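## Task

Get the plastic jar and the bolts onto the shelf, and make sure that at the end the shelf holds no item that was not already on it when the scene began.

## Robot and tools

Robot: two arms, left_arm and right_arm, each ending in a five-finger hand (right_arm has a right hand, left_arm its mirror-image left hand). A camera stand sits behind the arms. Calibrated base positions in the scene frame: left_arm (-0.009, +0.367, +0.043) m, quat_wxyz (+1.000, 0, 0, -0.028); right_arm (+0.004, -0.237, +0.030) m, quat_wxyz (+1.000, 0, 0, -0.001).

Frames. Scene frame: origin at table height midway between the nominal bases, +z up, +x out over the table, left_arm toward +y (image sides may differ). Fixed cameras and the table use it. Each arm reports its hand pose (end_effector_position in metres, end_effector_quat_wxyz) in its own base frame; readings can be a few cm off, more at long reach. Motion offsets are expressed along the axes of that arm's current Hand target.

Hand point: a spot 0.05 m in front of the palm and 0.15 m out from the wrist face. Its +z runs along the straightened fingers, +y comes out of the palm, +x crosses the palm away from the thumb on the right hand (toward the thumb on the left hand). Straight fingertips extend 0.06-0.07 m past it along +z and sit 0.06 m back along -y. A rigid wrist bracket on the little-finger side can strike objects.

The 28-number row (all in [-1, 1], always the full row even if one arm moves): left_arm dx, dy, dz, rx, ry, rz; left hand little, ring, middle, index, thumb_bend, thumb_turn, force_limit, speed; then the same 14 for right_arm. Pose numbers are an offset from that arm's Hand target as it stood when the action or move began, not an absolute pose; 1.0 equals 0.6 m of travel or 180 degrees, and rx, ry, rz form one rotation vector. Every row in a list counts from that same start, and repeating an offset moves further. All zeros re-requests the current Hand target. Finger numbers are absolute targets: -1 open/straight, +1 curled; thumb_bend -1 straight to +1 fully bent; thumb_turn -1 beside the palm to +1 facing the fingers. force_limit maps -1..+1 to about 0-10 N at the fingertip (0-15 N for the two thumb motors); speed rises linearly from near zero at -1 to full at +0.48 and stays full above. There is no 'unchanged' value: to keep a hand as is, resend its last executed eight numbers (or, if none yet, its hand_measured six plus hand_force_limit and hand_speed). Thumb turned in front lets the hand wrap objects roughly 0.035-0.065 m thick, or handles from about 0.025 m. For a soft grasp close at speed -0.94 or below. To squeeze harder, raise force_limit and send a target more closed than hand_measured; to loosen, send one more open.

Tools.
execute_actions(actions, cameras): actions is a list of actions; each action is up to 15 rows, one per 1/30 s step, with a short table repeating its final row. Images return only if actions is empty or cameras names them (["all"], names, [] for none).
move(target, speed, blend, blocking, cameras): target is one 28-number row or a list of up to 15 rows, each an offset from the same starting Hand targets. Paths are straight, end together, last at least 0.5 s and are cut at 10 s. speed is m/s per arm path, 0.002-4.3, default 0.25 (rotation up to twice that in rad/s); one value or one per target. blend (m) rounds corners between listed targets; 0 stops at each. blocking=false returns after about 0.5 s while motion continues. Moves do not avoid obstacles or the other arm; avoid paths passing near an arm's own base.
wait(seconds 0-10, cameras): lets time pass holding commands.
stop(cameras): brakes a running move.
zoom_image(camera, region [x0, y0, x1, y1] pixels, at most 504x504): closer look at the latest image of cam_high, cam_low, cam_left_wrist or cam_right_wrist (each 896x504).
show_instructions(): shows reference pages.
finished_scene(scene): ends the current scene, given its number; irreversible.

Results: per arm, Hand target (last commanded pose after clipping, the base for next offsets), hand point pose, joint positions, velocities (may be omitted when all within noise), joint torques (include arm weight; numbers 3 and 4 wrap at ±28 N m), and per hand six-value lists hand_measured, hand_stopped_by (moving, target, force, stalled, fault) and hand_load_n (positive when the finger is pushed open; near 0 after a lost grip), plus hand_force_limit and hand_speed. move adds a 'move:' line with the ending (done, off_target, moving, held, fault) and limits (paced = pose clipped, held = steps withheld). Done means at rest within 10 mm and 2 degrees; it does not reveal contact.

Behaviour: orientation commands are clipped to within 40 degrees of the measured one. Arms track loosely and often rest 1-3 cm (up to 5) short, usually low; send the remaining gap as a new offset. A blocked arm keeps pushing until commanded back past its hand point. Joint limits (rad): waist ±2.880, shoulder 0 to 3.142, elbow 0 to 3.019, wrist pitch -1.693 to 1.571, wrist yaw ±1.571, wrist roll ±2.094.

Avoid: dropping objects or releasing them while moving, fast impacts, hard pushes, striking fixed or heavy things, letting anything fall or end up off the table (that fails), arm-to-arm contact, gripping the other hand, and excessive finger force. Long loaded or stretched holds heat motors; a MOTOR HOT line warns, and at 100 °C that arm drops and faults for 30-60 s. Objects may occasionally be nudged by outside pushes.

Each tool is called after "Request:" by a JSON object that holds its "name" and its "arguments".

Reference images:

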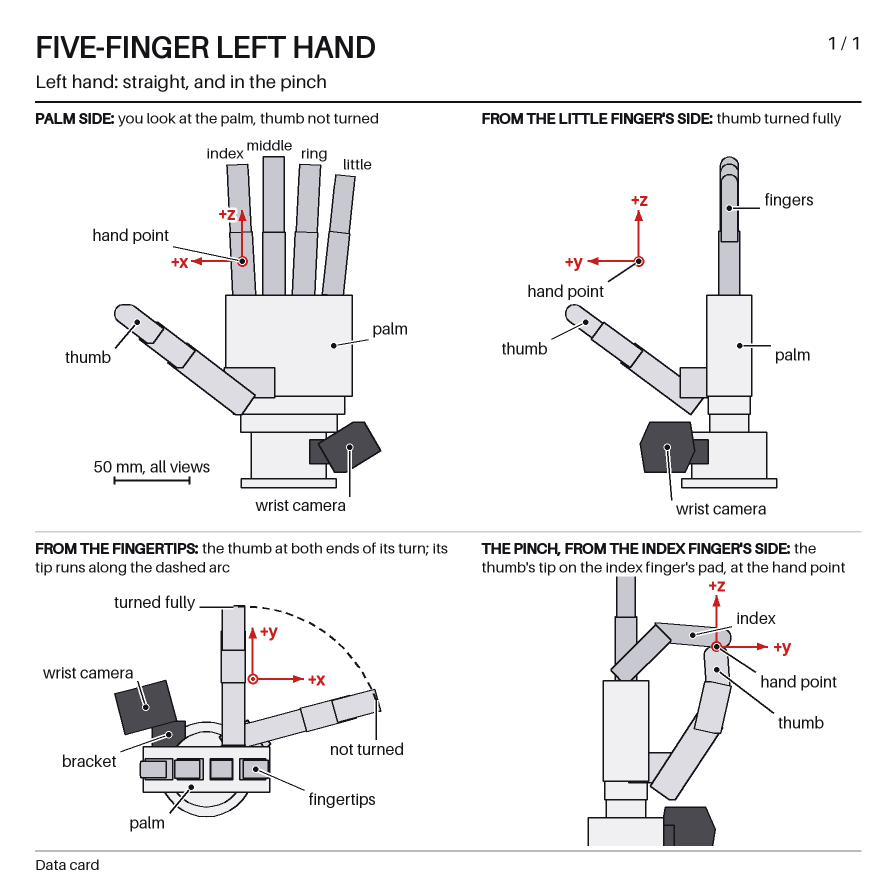

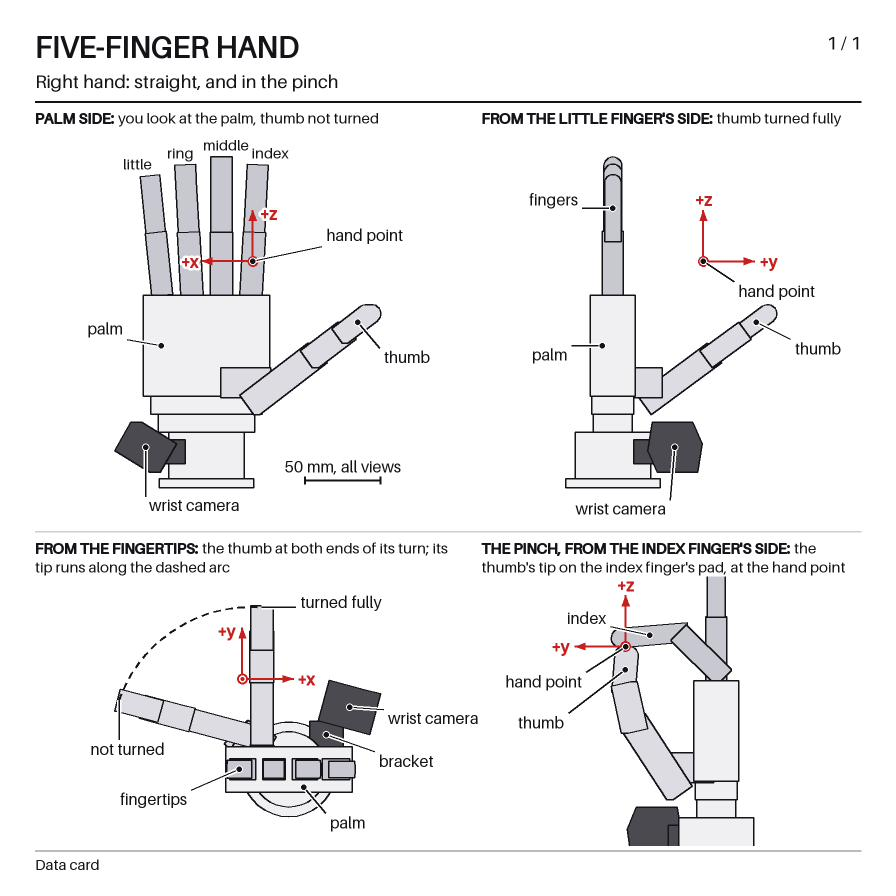

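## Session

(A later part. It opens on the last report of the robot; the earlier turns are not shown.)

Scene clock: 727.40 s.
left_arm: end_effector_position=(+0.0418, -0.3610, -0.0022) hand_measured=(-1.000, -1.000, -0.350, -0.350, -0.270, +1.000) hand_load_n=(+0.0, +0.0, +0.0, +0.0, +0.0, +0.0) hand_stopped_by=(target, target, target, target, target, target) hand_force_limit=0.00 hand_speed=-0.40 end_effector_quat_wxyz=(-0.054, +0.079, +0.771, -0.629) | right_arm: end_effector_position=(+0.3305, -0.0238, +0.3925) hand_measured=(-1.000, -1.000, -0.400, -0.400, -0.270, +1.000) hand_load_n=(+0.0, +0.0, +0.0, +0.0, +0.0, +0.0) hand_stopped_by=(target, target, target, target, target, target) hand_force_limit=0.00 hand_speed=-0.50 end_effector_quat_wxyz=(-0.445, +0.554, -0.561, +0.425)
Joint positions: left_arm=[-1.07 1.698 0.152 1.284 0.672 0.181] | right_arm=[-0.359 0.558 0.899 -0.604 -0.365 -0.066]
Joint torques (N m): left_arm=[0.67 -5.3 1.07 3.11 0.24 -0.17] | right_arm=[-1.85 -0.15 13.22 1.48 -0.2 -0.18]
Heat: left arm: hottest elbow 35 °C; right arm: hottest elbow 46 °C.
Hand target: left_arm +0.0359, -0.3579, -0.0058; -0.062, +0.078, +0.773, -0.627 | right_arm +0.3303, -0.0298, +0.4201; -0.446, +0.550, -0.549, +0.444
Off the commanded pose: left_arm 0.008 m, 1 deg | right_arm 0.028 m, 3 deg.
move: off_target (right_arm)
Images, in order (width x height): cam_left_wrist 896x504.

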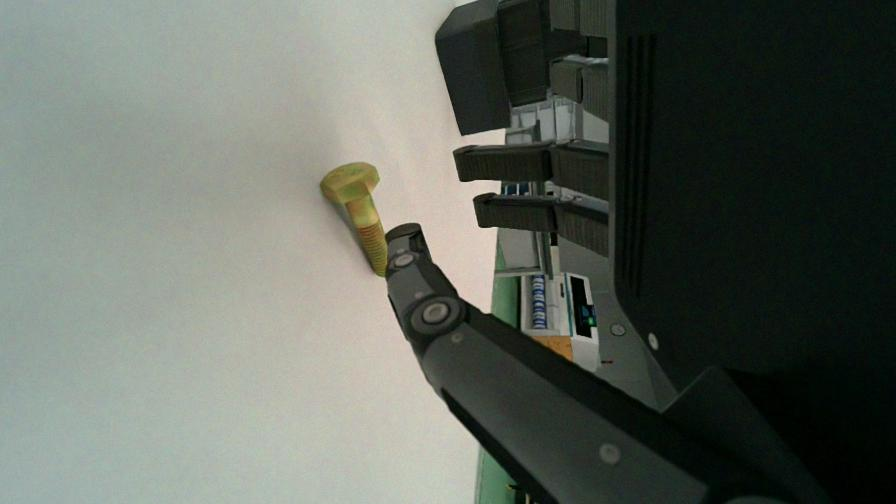

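Request:
{"name": "move", "arguments": {"target": [0,0.0212,0.0045,0,0,0,-1,-1,-0.35,-0.35,-0.27,1,0,-0.4,0,0,0,0,0,0,-1,-1,-0.4,-0.4,-0.27,1,0,-0.5], "speed": 0.05, "cameras": ["cam_left_wrist"]}}

Request:
{"name": "zoom_image", "arguments": {"camera": "cam_left_wrist", "region": [250, 50, 550, 350]}}

Scene clock: 748.63 s.
left_arm: end_effector_position=(+0.0403, -0.3584, -0.0164) hand_measured=(-1.000, -1.000, -0.350, -0.350, -0.270, +1.000) hand_load_n=(+0.0, +0.0, +0.0, +0.0, +0.0, +0.0) hand_stopped_by=(target, target, target, target, target, target) hand_force_limit=0.00 hand_speed=-0.40 end_effector_quat_wxyz=(-0.056, +0.078, +0.773, -0.627) | right_arm: end_effector_position=(+0.3305, -0.0238, +0.3925) hand_measured=(-1.000, -1.000, -0.400, -0.400, -0.270, +1.000) hand_load_n=(+0.0, -0.5, +0.0, +0.0, +0.0, +0.0) hand_stopped_by=(target, target, target, target, target, target) hand_force_limit=0.00 hand_speed=-0.50 end_effector_quat_wxyz=(-0.445, +0.554, -0.561, +0.425)
Joint positions: left_arm=[-1.07 1.803 0.152 1.384 0.673 0.18] | right_arm=[-0.359 0.558 0.899 -0.604 -0.365 -0.066]
Joint torques (N m): left_arm=[0.73 -5.77 0.7 3.21 0.23 -0.15] | right_arm=[-1.9 -0.15 13.29 1.54 -0.19 -0.18]
Heat: left arm: hottest elbow 33 °C; right arm: hottest elbow 46 °C.
Hand target: left_arm +0.0358, -0.3578, -0.0189; -0.062, +0.078, +0.773, -0.627 | right_arm +0.3303, -0.0298, +0.4201; -0.446, +0.550, -0.549, +0.444
Off the commanded pose: left_arm 0.005 m, 1 deg | right_arm 0.028 m, 3 deg.
move: off_target (right_arm)
Images, in order (width x height): cam_left_wrist 896x504.

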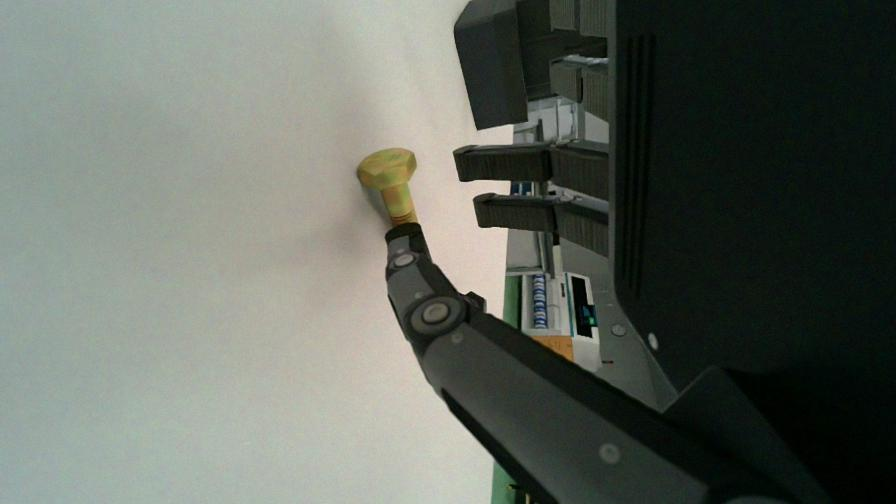

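Scaled by 1.680.

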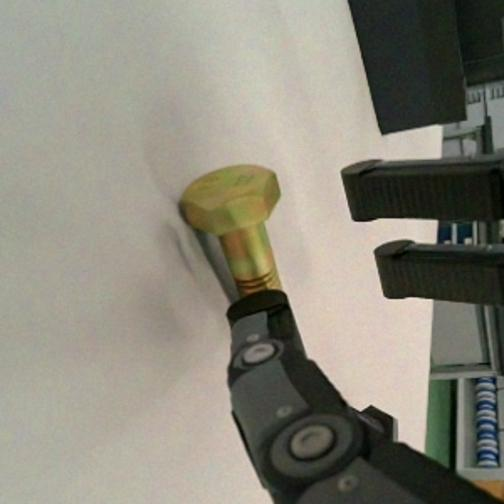

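Request:
{"name": "move", "arguments": {"target": [[0,-0.0231,-0.0117,0,0,0,-1,-1,-0.35,-0.35,-0.27,1,0,-0.4,0,0,0,0,0,0,-1,-1,-0.4,-0.4,-0.27,1,0,-0.5],[0,0.0144,-0.0037,0,0,0,-1,-1,-0.35,-0.35,-0.27,1,0,-0.4,0,0,0,0,0,0,-1,-1,-0.4,-0.4,-0.27,1,0,-0.5]], "speed": 0.06, "cameras": ["cam_left_wrist"]}}

Request:
{"name": "zoom_image", "arguments": {"camera": "cam_left_wrist", "region": [250, 50, 550, 350]}}

Scene clock: 758.93 s.
left_arm: end_effector_position=(+0.0350, -0.3520, -0.0247) hand_measured=(-1.000, -1.000, -0.350, -0.350, -0.270, +1.000) hand_load_n=(+0.0, +0.0, +0.0, +0.0, +0.0, +0.0) hand_stopped_by=(target, target, target, target, target, target) hand_force_limit=0.00 hand_speed=-0.40 end_effector_quat_wxyz=(-0.062, +0.080, +0.774, -0.625) | right_arm: end_effector_position=(+0.3305, -0.0238, +0.3925) hand_measured=(-1.000, -1.000, -0.400, -0.400, -0.270, +1.000) hand_load_n=(+0.0, -0.5, +0.0, -0.5, +0.0, +0.0) hand_stopped_by=(target, target, target, target, target, target) hand_force_limit=0.00 hand_speed=-0.50 end_effector_quat_wxyz=(-0.445, +0.554, -0.561, +0.425)
Joint positions: left_arm=[-1.07 1.868 0.143 1.451 0.685 0.18] | right_arm=[-0.359 0.558 0.899 -0.604 -0.365 -0.066]
Joint torques (N m): left_arm=[1.55 -5.6 0.69 3.17 0.21 -0.11] | right_arm=[-1.96 -0.15 13.23 1.5 -0.18 -0.17]
Heat: left arm: hottest elbow 32 °C; right arm: hottest elbow 47 °C.
Hand target: left_arm +0.0366, -0.3540, -0.0269; -0.062, +0.078, +0.773, -0.627 | right_arm +0.3303, -0.0298, +0.4201; -0.446, +0.550, -0.549, +0.444
Off the commanded pose: left_arm 0.003 m, 0 deg | right_arm 0.028 m, 3 deg.
move: off_target (right_arm)
Images, in order (width x height): cam_left_wrist 896x504.

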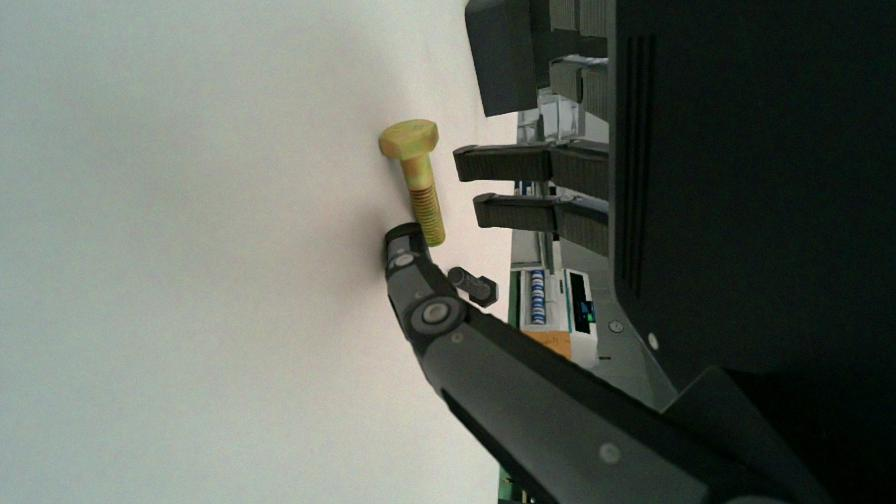

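Scaled by 1.680.

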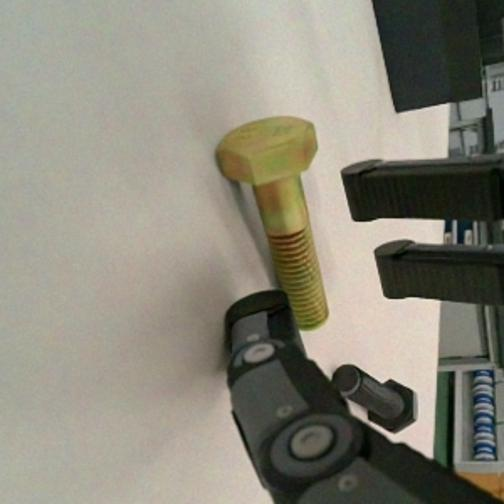

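Request:
{"name": "move", "arguments": {"target": [0,0,0,0,0,0,-1,-1,0.5,0.5,-0.27,1,-1,-0.88,0,0,0,0,0,0,-1,-1,-0.4,-0.4,-0.27,1,0,-0.5], "speed": 0.06, "cameras": ["cam_left_wrist"]}}

Scene clock: 768.10 s.
left_arm: end_effector_position=(+0.0350, -0.3521, -0.0246) hand_measured=(-1.000, -1.000, +0.040, +0.194, -0.270, +1.000) hand_load_n=(+0.0, +0.0, +0.0, +0.0, +0.0, +0.0) hand_stopped_by=(target, target, force, force, target, target) hand_force_limit=-1.00 hand_speed=-0.88 end_effector_quat_wxyz=(-0.062, +0.080, +0.773, -0.626) | right_arm: end_effector_position=(+0.3305, -0.0238, +0.3925) hand_measured=(-1.000, -1.000, -0.400, -0.400, -0.270, +1.000) hand_load_n=(+0.0, +0.0, +0.0, +0.0, +0.0, +0.0) hand_stopped_by=(target, target, target, target, target, target) hand_force_limit=0.00 hand_speed=-0.50 end_effector_quat_wxyz=(-0.445, +0.554, -0.561, +0.425)
Joint positions: left_arm=[-1.07 1.868 0.143 1.452 0.685 0.18] | right_arm=[-0.359 0.558 0.899 -0.604 -0.365 -0.066]
Joint torques (N m): left_arm=[1.73 -5.71 0.7 3.07 0.22 -0.11] | right_arm=[-2.02 -0.09 13.2 1.46 -0.19 -0.17]
Heat: left arm: hottest elbow 31 °C; right arm: hottest elbow 47 °C.
Hand target: left_arm +0.0366, -0.3540, -0.0269; -0.062, +0.078, +0.773, -0.627 | right_arm +0.3303, -0.0298, +0.4201; -0.446, +0.550, -0.549, +0.444
Off the commanded pose: left_arm 0.003 m, 0 deg | right_arm 0.028 m, 3 deg.
move: off_target (right_arm)
Images, in order (width x height): cam_left_wrist 896x504.

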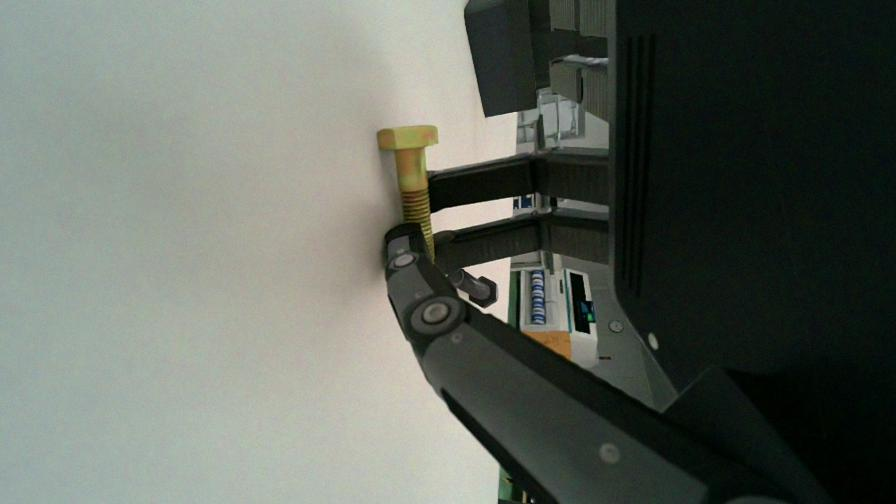

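Request:
{"name": "move", "arguments": {"target": [0,0,0,0,0,0,-1,-1,0.6,0.6,-0.27,1,0,-0.88,0,0,0,0,0,0,-1,-1,-0.4,-0.4,-0.27,1,0,-0.5], "speed": 0.06, "cameras": ["cam_left_wrist"]}}

Scene clock: 770.93 s.
left_arm: end_effector_position=(+0.0353, -0.3526, -0.0240) hand_measured=(-1.000, -1.000, +0.170, +0.226, -0.272, +1.000) hand_load_n=(+0.0, +0.0, +6.5, +4.0, +9.5, +6.0) hand_stopped_by=(target, target, force, force, target, target) hand_force_limit=0.00 hand_speed=-0.88 end_effector_quat_wxyz=(-0.061, +0.081, +0.773, -0.627) | right_arm: end_effector_position=(+0.3305, -0.0238, +0.3925) hand_measured=(-1.000, -1.000, -0.400, -0.400, -0.270, +1.000) hand_load_n=(-0.5, +0.0, +0.0, +0.0, +0.0, +0.0) hand_stopped_by=(target, target, target, target, target, target) hand_force_limit=0.00 hand_speed=-0.50 end_effector_quat_wxyz=(-0.445, +0.554, -0.561, +0.425)
Joint positions: left_arm=[-1.07 1.868 0.143 1.455 0.685 0.18] | right_arm=[-0.359 0.558 0.899 -0.604 -0.365 -0.066]
Joint torques (N m): left_arm=[1.67 -5.77 0.64 2.93 0.2 -0.11] | right_arm=[-1.96 -0.09 13.22 1.5 -0.2 -0.18]
Heat: left arm: hottest elbow 31 °C; right arm: hottest elbow 47 °C.
Hand target: left_arm +0.0366, -0.3538, -0.0270; -0.062, +0.078, +0.773, -0.627 | right_arm +0.3303, -0.0298, +0.4201; -0.446, +0.550, -0.549, +0.444
Off the commanded pose: left_arm 0.003 m, 0 deg | right_arm 0.028 m, 3 deg.
move: off_target (right_arm)
Images, in order (width x height): cam_left_wrist 896x504.

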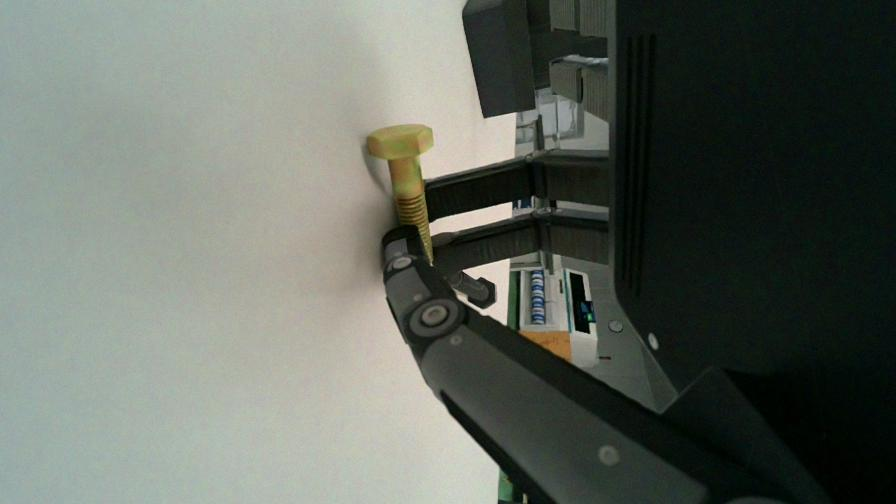

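Request:
{"name": "move", "arguments": {"target": [0,-0.1304,-0.0277,0,0,0,-1,-1,0.6,0.6,-0.27,1,0,-0.88,0,0,0,0,0,0,-1,-1,-0.4,-0.4,-0.27,1,0,-0.5], "speed": 0.08, "cameras": ["cam_left_wrist","cam_low"]}}

Scene clock: 775.13 s.
left_arm: end_effector_position=(+0.0307, -0.3464, +0.0454) hand_measured=(-1.000, -1.000, +0.170, +0.226, -0.272, +1.000) hand_load_n=(+0.0, +0.0, +6.0, +4.0, +10.0, +6.0) hand_stopped_by=(target, target, force, force, target, target) hand_force_limit=0.00 hand_speed=-0.88 end_effector_quat_wxyz=(-0.070, +0.073, +0.778, -0.621) | right_arm: end_effector_position=(+0.3305, -0.0238, +0.3925) hand_measured=(-1.000, -1.000, -0.400, -0.400, -0.270, +1.000) hand_load_n=(+0.0, +0.0, +0.0, +0.0, +0.0, +0.0) hand_stopped_by=(target, target, target, target, target, target) hand_force_limit=0.00 hand_speed=-0.50 end_effector_quat_wxyz=(-0.445, +0.554, -0.561, +0.425)
Joint positions: left_arm=[-1.07 1.254 0.133 0.833 0.687 0.167] | right_arm=[-0.359 0.558 0.899 -0.604 -0.365 -0.066]
Joint torques (N m): left_arm=[1.38 -4.95 5.86 1.69 0.14 -0.01] | right_arm=[-1.85 -0.15 13.22 1.51 -0.19 -0.18]
Heat: left arm: hottest elbow 31 °C; right arm: hottest elbow 47 °C.
Hand target: left_arm +0.0366, -0.3539, +0.0532; -0.062, +0.078, +0.773, -0.627 | right_arm +0.3303, -0.0298, +0.4201; -0.446, +0.550, -0.549, +0.444
Off the commanded pose: left_arm 0.012 m, 1 deg | right_arm 0.028 m, 3 deg.
move: off_target (left_arm, right_arm)
Images, in order (width x height): cam_low 896x504, cam_left_wrist 896x504.

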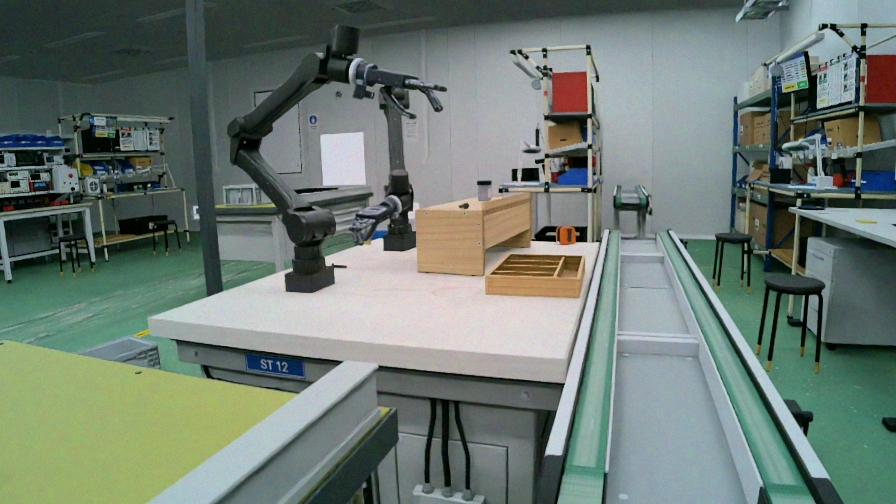

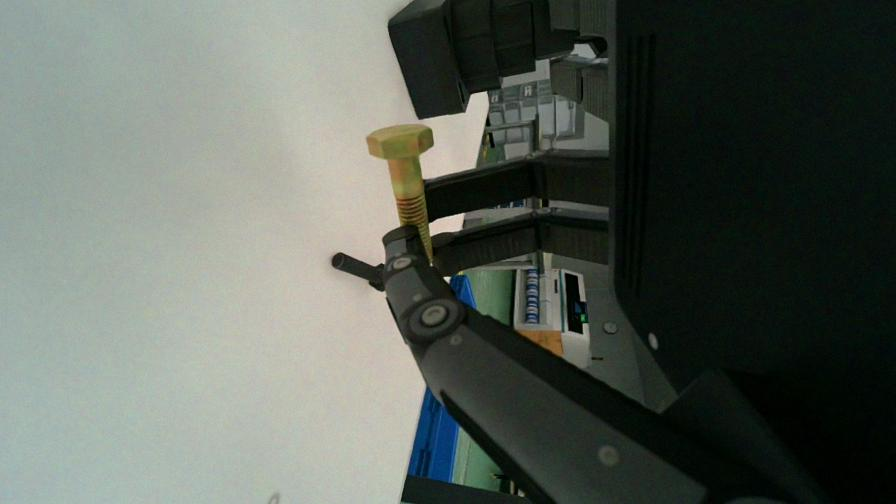

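Request:
{"name": "move", "arguments": {"target": [[0.0009,-0.3053,-0.1411,0,0,0,-1,-1,0.6,0.6,-0.27,1,0,-0.88,0,0,0,0,0,0,-1,-1,-0.4,-0.4,-0.27,1,0,-0.5],[-0.19,-0.332,-0.256,0,-0.1983,-0.0422,-1,-1,0.6,0.6,-0.27,1,0,-0.88,0,0,0,0,0,0,-1,-1,-0.4,-0.4,-0.27,1,0,-0.5],[-0.4507,-0.2883,-0.381,0,-0.4157,-0.0884,-1,-1,0.6,0.6,-0.27,1,0,-0.88,0,0,0,0,0,0,-1,-1,-0.4,-0.4,-0.27,1,0,-0.5]], "speed": 0.16, "blend": 0.03, "cameras": ["cam_left_wrist","cam_low","cam_high"]}}

Scene clock: 805.43 s.
left_arm: end_effector_position=(+0.3220, -0.2175, +0.2326) hand_measured=(-1.000, -1.000, +0.170, +0.226, -0.272, +1.000) hand_load_n=(+0.0, +0.0, +6.5, +4.0, +10.0, +6.0) hand_stopped_by=(target, target, force, force, target, target) hand_force_limit=0.00 hand_speed=-0.88 end_effector_quat_wxyz=(+0.326, -0.419, +0.678, -0.508) | right_arm: end_effector_position=(+0.3305, -0.0238, +0.3925) hand_measured=(-1.000, -1.000, -0.400, -0.400, -0.270, +1.000) hand_load_n=(+0.0, +0.0, +0.0, +0.0, +0.0, +0.0) hand_stopped_by=(target, target, target, target, target, target) hand_force_limit=0.00 hand_speed=-0.50 end_effector_quat_wxyz=(-0.445, +0.554, -0.561, +0.425)
Joint positions: left_arm=[-0.571 0.667 0.525 -0.135 -0.12 -0.018] | right_arm=[-0.359 0.558 0.899 -0.604 -0.365 -0.066]
Joint torques (N m): left_arm=[2.02 -0.67 12.74 3.52 -0.05 -0.14] | right_arm=[-1.96 -0.15 13.26 1.47 -0.2 -0.19]
Heat: left arm: hottest elbow 32 °C; right arm: hottest elbow 48 °C.
Hand target: left_arm +0.3386, -0.2233, +0.2700; +0.338, -0.418, +0.655, -0.531 | right_arm +0.3303, -0.0298, +0.4201; -0.446, +0.550, -0.549, +0.444
Off the commanded pose: left_arm 0.041 m, 4 deg | right_arm 0.028 m, 3 deg.
move: off_target (left_arm, right_arm)
Images, in order (width x height): cam_high 896x504, cam_low 896x504, cam_left_wrist 896x504.

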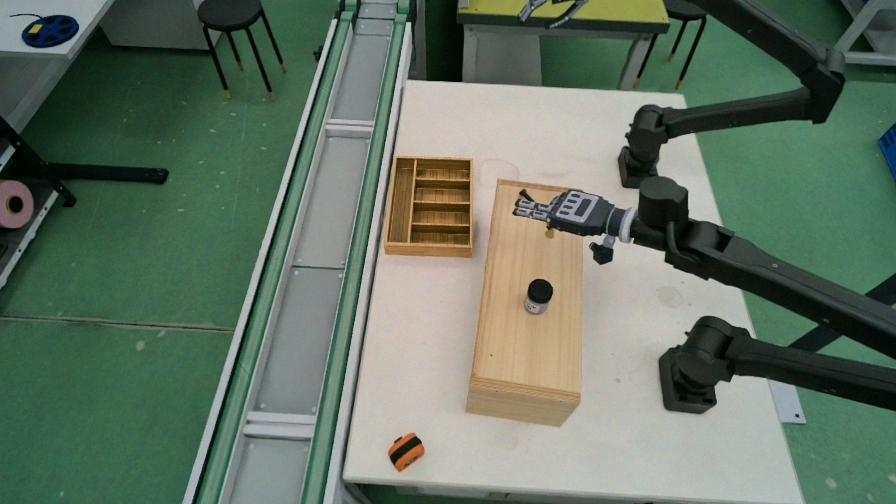

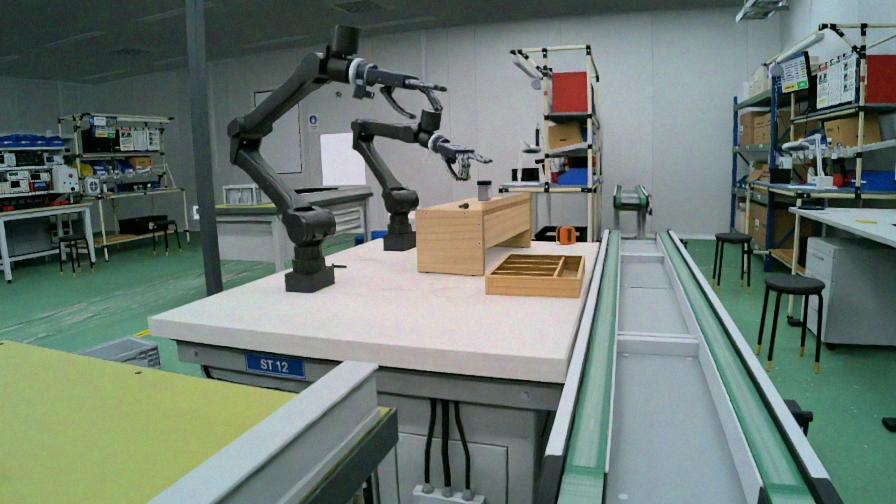

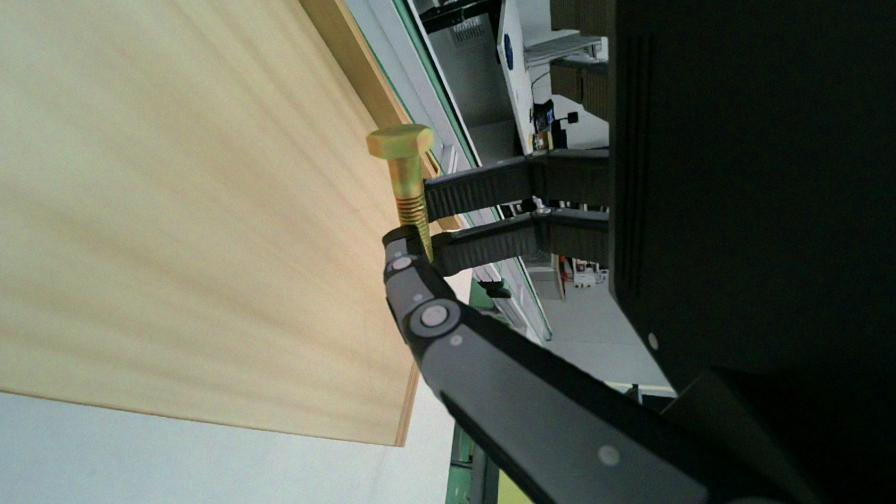

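Request:
{"name": "move", "arguments": {"target": [0,0.163,0.0347,0,0,0,-1,-1,0.6,0.6,-0.27,1,0,-0.88,0,0,0,0,0,0,-1,-1,-0.4,-0.4,-0.27,1,0,-0.5], "speed": 0.08, "cameras": ["cam_left_wrist"]}}

Scene clock: 811.57 s.
left_arm: end_effector_position=(+0.3355, -0.2259, +0.1729) hand_measured=(-1.000, -1.000, +0.170, +0.226, -0.272, +1.000) hand_load_n=(+0.0, +0.0, +6.0, +4.0, +10.0, +6.0) hand_stopped_by=(target, target, force, force, target, target) hand_force_limit=0.00 hand_speed=-0.88 end_effector_quat_wxyz=(+0.337, -0.412, +0.660, -0.531) | right_arm: end_effector_position=(+0.3305, -0.0238, +0.3925) hand_measured=(-1.000, -1.000, -0.400, -0.400, -0.270, +1.000) hand_load_n=(+0.0, +0.0, +0.0, +0.0, +0.0, +0.0) hand_stopped_by=(target, target, target, target, target, target) hand_force_limit=0.00 hand_speed=-0.50 end_effector_quat_wxyz=(-0.445, +0.554, -0.561, +0.425)
Joint positions: left_arm=[-0.571 0.796 0.363 0.22 -0.122 -0.018] | right_arm=[-0.359 0.558 0.899 -0.604 -0.365 -0.066]
Joint torques (N m): left_arm=[2.02 -1.38 7.76 3.38 -0.04 -0.16] | right_arm=[-1.9 -0.26 13.23 1.47 -0.19 -0.18]
Heat: left arm: hottest elbow 33 °C; right arm: hottest elbow 48 °C.
Hand target: left_arm +0.3387, -0.2234, +0.1699; +0.338, -0.418, +0.655, -0.531 | right_arm +0.3303, -0.0298, +0.4201; -0.446, +0.550, -0.549, +0.444
Off the commanded pose: left_arm 0.005 m, 1 deg | right_arm 0.028 m, 3 deg.
move: off_target (right_arm)
Images, in order (width x height): cam_left_wrist 896x504.

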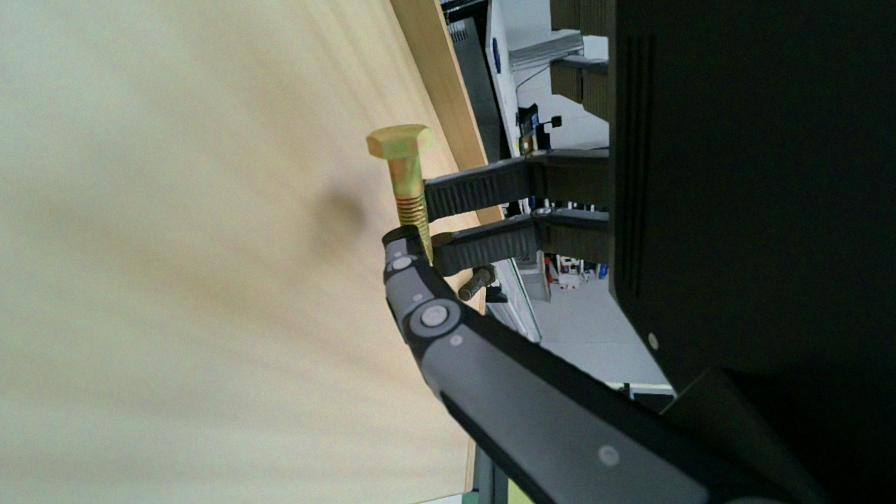

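Request:
{"name": "move", "arguments": {"target": [0,0.013,0.0028,0,0,0,-1,-1,0.6,0.6,-0.27,1,0,-0.88,0,0,0,0,0,0,-1,-1,-0.4,-0.4,-0.27,1,0,-0.5], "speed": 0.05}}

Request:
{"name": "move", "arguments": {"target": [0,0.01,0.0021,0,0,0,-1,-1,0.6,0.6,-0.27,1,0,-0.88,0,0,0,0,0,0,-1,-1,-0.4,-0.4,-0.27,1,0,-0.5], "speed": 0.05, "cameras": ["cam_left_wrist"]}}

Scene clock: 815.70 s.
left_arm: end_effector_position=(+0.3360, -0.2262, +0.1656) hand_measured=(-1.000, -1.000, +0.170, +0.226, -0.272, +1.000) hand_load_n=(+0.0, -0.5, +6.5, +4.0, +10.0, +6.0) hand_stopped_by=(target, target, force, force, target, target) hand_force_limit=0.00 hand_speed=-0.88 end_effector_quat_wxyz=(+0.337, -0.412, +0.659, -0.531) | right_arm: end_effector_position=(+0.3305, -0.0238, +0.3925) hand_measured=(-1.000, -1.000, -0.400, -0.400, -0.270, +1.000) hand_load_n=(+0.0, +0.0, -0.5, +0.0, +0.0, +0.0) hand_stopped_by=(target, target, target, target, target, target) hand_force_limit=0.00 hand_speed=-0.50 end_effector_quat_wxyz=(-0.445, +0.554, -0.561, +0.425)
Joint positions: left_arm=[-0.571 0.815 0.349 0.255 -0.122 -0.018] | right_arm=[-0.359 0.558 0.899 -0.604 -0.365 -0.066]
Joint torques (N m): left_arm=[2.08 -1.61 7.6 3.51 -0.03 -0.15] | right_arm=[-2.08 -0.15 13.24 1.47 -0.2 -0.19]
Heat: left arm: hottest elbow 33 °C; right arm: hottest elbow 48 °C.
Hand target: left_arm +0.3388, -0.2235, +0.1620; +0.338, -0.418, +0.655, -0.531 | right_arm +0.3303, -0.0298, +0.4201; -0.446, +0.550, -0.549, +0.444
Off the commanded pose: left_arm 0.005 m, 1 deg | right_arm 0.028 m, 3 deg.
move: off_target (right_arm)

Scene clock: 816.60 s.
left_arm: end_effector_position=(+0.3365, -0.2265, +0.1611) hand_measured=(-1.000, -1.000, +0.170, +0.226, -0.272, +1.000) hand_load_n=(+0.0, +0.0, +6.5, +4.0, +10.0, +6.0) hand_stopped_by=(target, target, force, force, target, target) hand_force_limit=0.00 hand_speed=-0.88 end_effector_quat_wxyz=(+0.338, -0.411, +0.658, -0.532) | right_arm: end_effector_position=(+0.3305, -0.0238, +0.3925) hand_measured=(-1.000, -1.000, -0.400, -0.400, -0.270, +1.000) hand_load_n=(+0.0, +0.0, +0.0, +0.0, +0.0, +0.0) hand_stopped_by=(target, target, target, target, target, target) hand_force_limit=0.00 hand_speed=-0.50 end_effector_quat_wxyz=(-0.445, +0.554, -0.561, +0.425)
Joint positions: left_arm=[-0.571 0.829 0.338 0.283 -0.122 -0.019] | right_arm=[-0.359 0.558 0.899 -0.604 -0.365 -0.066]
Joint torques (N m): left_arm=[2.14 -1.44 7.47 3.45 -0.02 -0.14] | right_arm=[-1.9 -0.09 13.26 1.51 -0.19 -0.19]
Heat: left arm: hottest elbow 33 °C; right arm: hottest elbow 48 °C.
Hand target: left_arm +0.3388, -0.2235, +0.1559; +0.338, -0.418, +0.655, -0.531 | right_arm +0.3303, -0.0298, +0.4201; -0.446, +0.550, -0.549, +0.444
Off the commanded pose: left_arm 0.006 m, 1 deg | right_arm 0.028 m, 3 deg.
move: off_target (right_arm)
Images, in order (width x height): cam_left_wrist 896x504.

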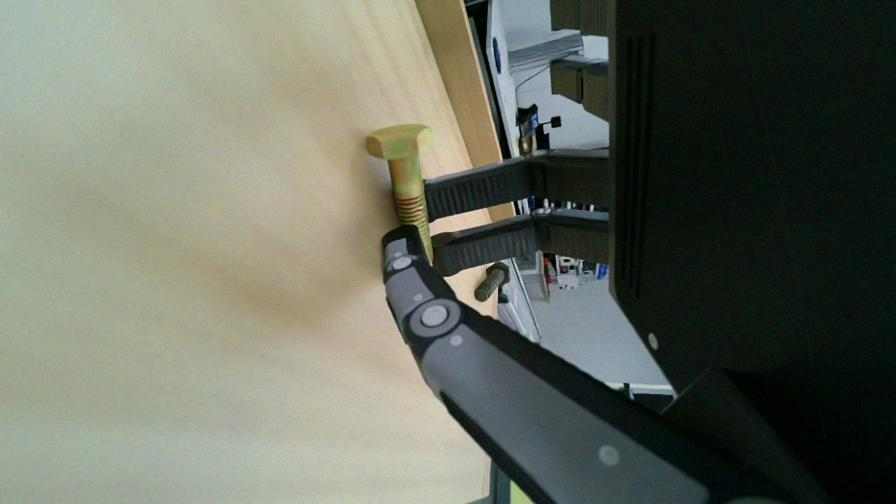

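Request:
{"name": "move", "arguments": {"target": [0,0.01,0.0021,0,0,0,-1,-1,0.6,0.6,-0.27,1,0,-0.88,0,0,0,0,0,0,-1,-1,-0.4,-0.4,-0.27,1,0,-0.5], "speed": 0.05, "cameras": ["cam_left_wrist"]}}

Scene clock: 819.50 s.
left_arm: end_effector_position=(+0.3379, -0.2274, +0.1606) hand_measured=(-1.000, -1.000, +0.170, +0.226, -0.272, +1.000) hand_load_n=(+0.0, -0.5, +6.5, +4.0, +10.0, +5.5) hand_stopped_by=(target, target, force, force, target, target) hand_force_limit=0.00 hand_speed=-0.88 end_effector_quat_wxyz=(+0.340, -0.410, +0.654, -0.537) | right_arm: end_effector_position=(+0.3305, -0.0238, +0.3925) hand_measured=(-1.000, -1.000, -0.400, -0.400, -0.270, +1.000) hand_load_n=(-0.5, +0.0, +0.0, +0.0, +0.0, +0.0) hand_stopped_by=(target, target, target, target, target, target) hand_force_limit=0.00 hand_speed=-0.50 end_effector_quat_wxyz=(-0.445, +0.554, -0.561, +0.425)
Joint positions: left_arm=[-0.571 0.84 0.33 0.316 -0.122 -0.019] | right_arm=[-0.359 0.558 0.899 -0.604 -0.365 -0.066]
Joint torques (N m): left_arm=[2.32 -0.97 7.01 3.32 -0.03 -0.15] | right_arm=[-1.9 -0.26 13.3 1.5 -0.19 -0.19]
Heat: left arm: hottest elbow 33 °C; right arm: hottest elbow 48 °C.
Hand target: left_arm +0.3388, -0.2235, +0.1497; +0.338, -0.418, +0.655, -0.531 | right_arm +0.3303, -0.0298, +0.4201; -0.446, +0.550, -0.549, +0.444
Off the commanded pose: left_arm 0.012 m, 1 deg | right_arm 0.028 m, 3 deg.
move: off_target (left_arm, right_arm)
Images, in order (width x height): cam_left_wrist 896x504.

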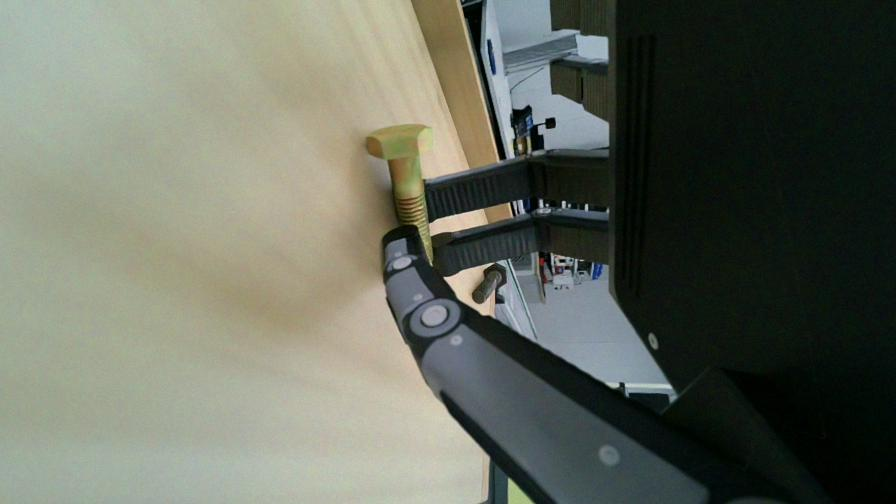

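Request:
{"name": "move", "arguments": {"target": [[0,-0.009,-0.0019,0,0,0,-1,-1,-0.35,-0.35,-0.27,1,0,-0.7,0,0,0,0,0,0,-1,-1,-0.4,-0.4,-0.27,1,0,-0.5],[0,-0.1500,-0.0319,0,0,0,-1,-1,-0.35,-0.35,-0.27,1,0,-0.7,0,0,0,0,0,0,-1,-1,-0.4,-0.4,-0.27,1,0,-0.5]], "speed": 0.1, "cameras": ["cam_left_wrist","cam_low"]}}

Scene clock: 825.83 s.
left_arm: end_effector_position=(+0.3285, -0.2214, +0.2104) hand_measured=(-1.000, -1.000, -0.350, -0.350, -0.270, +1.000) hand_load_n=(+0.0, +0.0, +0.0, +0.0, +0.0, +0.0) hand_stopped_by=(target, target, target, target, target, target) hand_force_limit=0.00 hand_speed=-0.70 end_effector_quat_wxyz=(+0.330, -0.418, +0.671, -0.517) | right_arm: end_effector_position=(+0.3305, -0.0238, +0.3925) hand_measured=(-1.000, -1.000, -0.400, -0.400, -0.270, +1.000) hand_load_n=(+0.0, +0.0, +0.0, +0.0, +0.0, +0.0) hand_stopped_by=(target, target, target, target, target, target) hand_force_limit=0.00 hand_speed=-0.50 end_effector_quat_wxyz=(-0.445, +0.554, -0.561, +0.425)
Joint positions: left_arm=[-0.571 0.708 0.463 -0.009 -0.122 -0.021] | right_arm=[-0.359 0.558 0.899 -0.604 -0.365 -0.066]
Joint torques (N m): left_arm=[2.14 -2.37 12.23 1.99 -0.01 -0.12] | right_arm=[-1.96 -0.21 13.24 1.48 -0.19 -0.19]
Heat: left arm: hottest elbow 33 °C; right arm: hottest elbow 48 °C.
Hand target: left_arm +0.3386, -0.2233, +0.2416; +0.338, -0.418, +0.655, -0.531 | right_arm +0.3303, -0.0298, +0.4201; -0.446, +0.550, -0.549, +0.444
Off the commanded pose: left_arm 0.033 m, 3 deg | right_arm 0.028 m, 3 deg.
move: off_target (left_arm, right_arm)
Images, in order (width x height): cam_low 896x504, cam_left_wrist 896x504.

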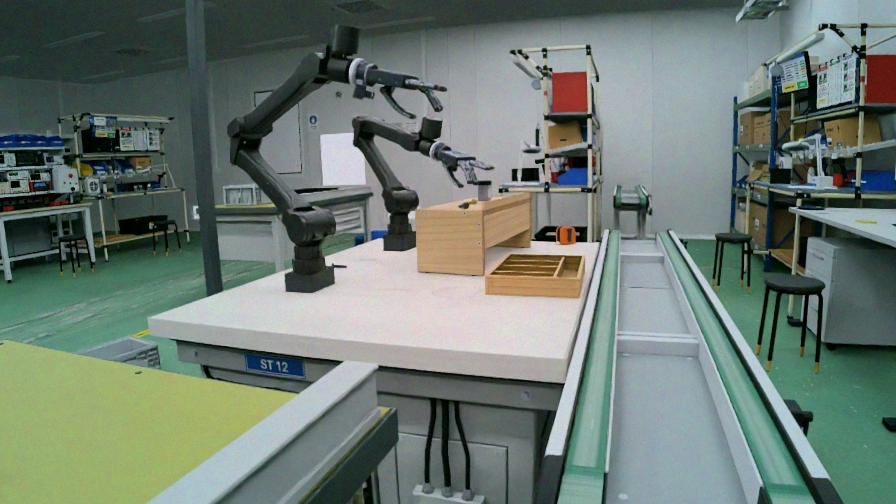

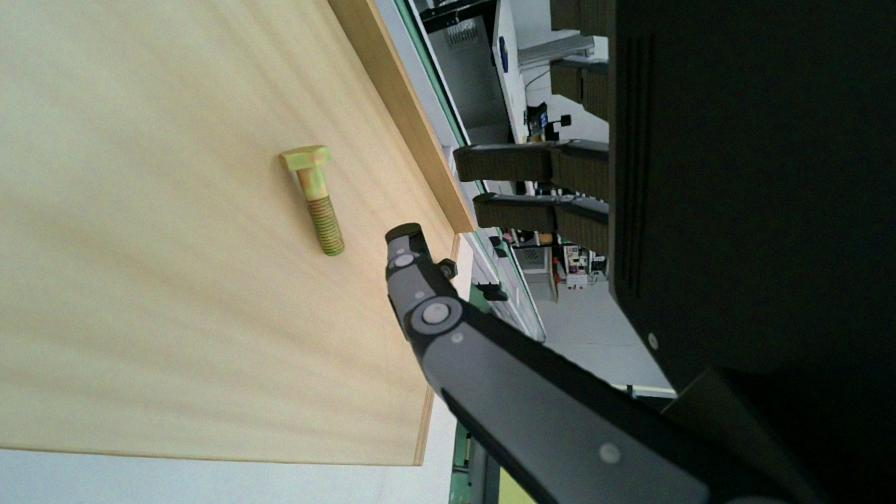

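Request:
{"name": "move", "arguments": {"target": [[0.0272,-0.0152,-0.1567,0,0.1087,0.0231,-1,-1,-0.35,-0.35,-0.27,1,0,-0.7,0,0,0,0,0,0,-1,-1,-0.4,-0.4,-0.27,1,0,-0.5],[0.2687,0.0515,-0.3093,0,0.2173,0.0462,-1,-1,-0.35,-0.35,-0.27,1,0,-0.7,0,0,0,0,0,0,-1,-1,-0.4,-0.4,-0.27,1,0,-0.5],[0.3695,0.2103,-0.4157,0,0.2717,0.0578,-1,-1,-0.35,-0.35,-0.27,1,0,-0.7,0,0,0,0,0,0,-1,-1,-0.4,-0.4,-0.27,1,0,-0.5],[0.4545,0.3622,-0.4087,0,0.1684,0.0358,-1,-1,-0.35,-0.35,-0.27,1,0,-0.7,0,0,0,0,0,0,-1,-1,-0.4,-0.4,-0.27,1,0,-0.5]], "speed": 0.16, "blend": 0.03, "cameras": ["all"]}}

Scene clock: 849.27 s.
left_arm: end_effector_position=(-0.0237, -0.3375, +0.0683) hand_measured=(-1.000, -1.000, -0.350, -0.350, -0.270, +1.000) hand_load_n=(+0.0, +0.0, +0.0, +0.0, +0.5, +0.0) hand_stopped_by=(target, target, target, target, target, target) hand_force_limit=0.00 hand_speed=-0.70 end_effector_quat_wxyz=(+0.199, -0.221, +0.750, -0.591) | right_arm: end_effector_position=(+0.3305, -0.0238, +0.3925) hand_measured=(-1.000, -1.000, -0.400, -0.400, -0.270, +1.000) hand_load_n=(+0.0, +0.0, +0.0, +0.0, +0.0, +0.0) hand_stopped_by=(target, target, target, target, target, target) hand_force_limit=0.00 hand_speed=-0.50 end_effector_quat_wxyz=(-0.445, +0.554, -0.561, +0.425)
Joint positions: left_arm=[-2.087 1.022 0.187 0.348 -1.078 -0.399] | right_arm=[-0.359 0.558 0.899 -0.604 -0.365 -0.066]
Joint torques (N m): left_arm=[0.5 -1.32 8.2 2.78 -0.33 -0.14] | right_arm=[-1.9 -0.09 13.23 1.47 -0.2 -0.19]
Heat: left arm: hottest elbow 35 °C; right arm: hottest elbow 49 °C.
Hand target: left_arm -0.0347, -0.3506, +0.0801; +0.184, -0.228, +0.742, -0.602 | right_arm +0.3303, -0.0298, +0.4201; -0.446, +0.550, -0.549, +0.444
Off the commanded pose: left_arm 0.021 m, 2 deg | right_arm 0.028 m, 3 deg.
move: off_target (left_arm, right_arm)

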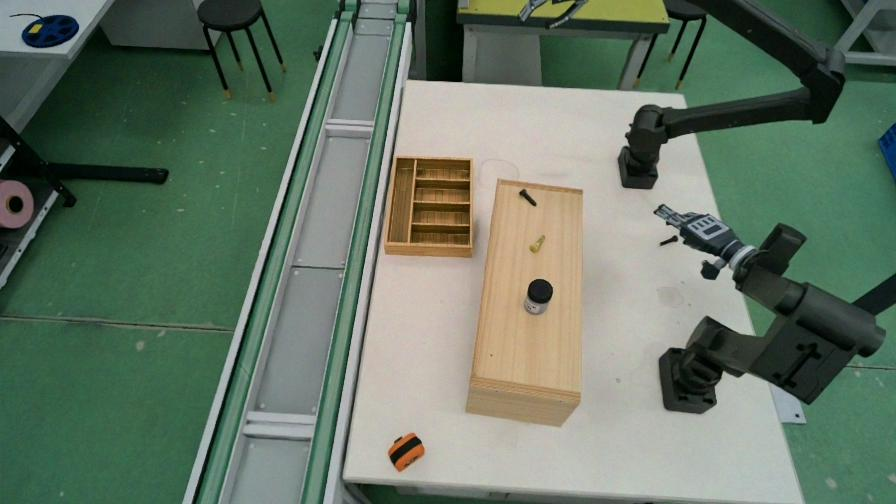

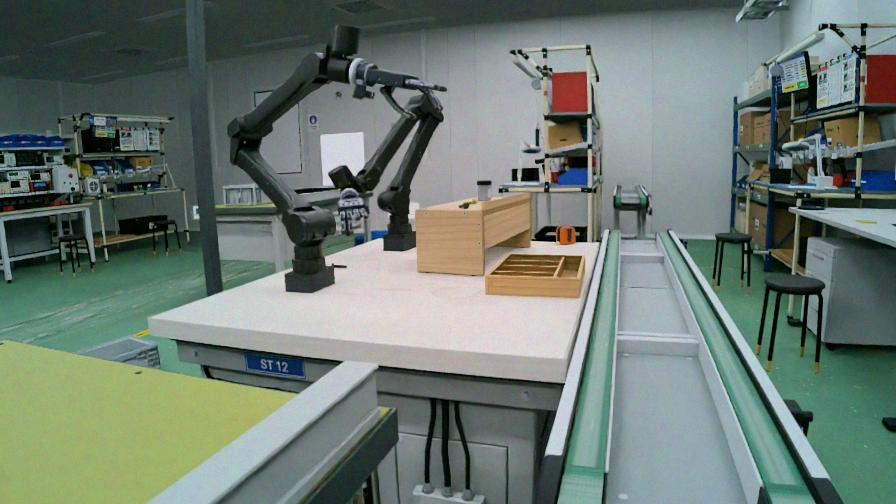

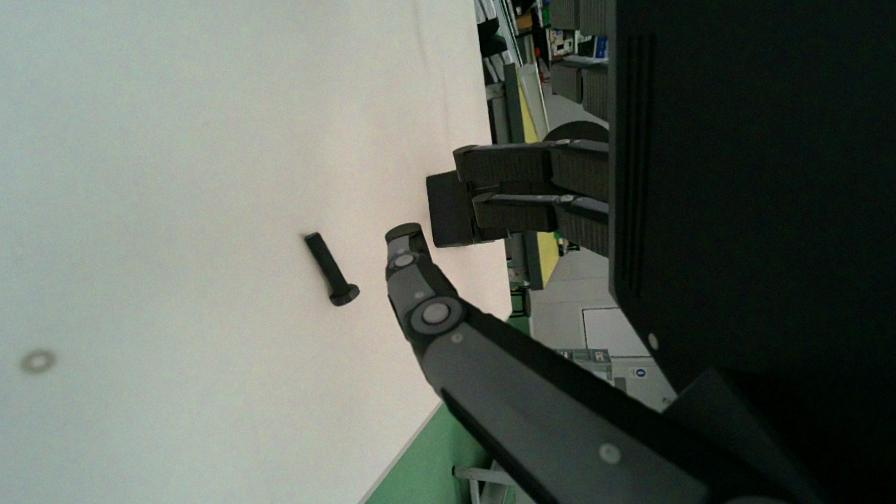

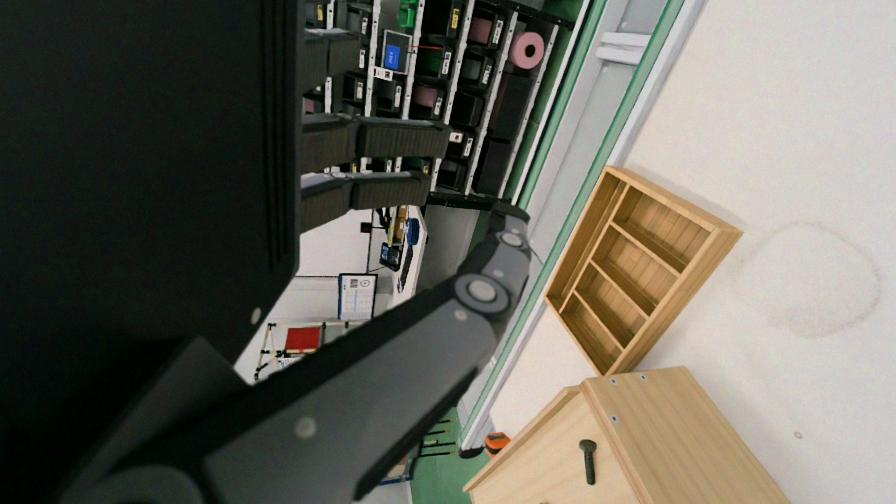

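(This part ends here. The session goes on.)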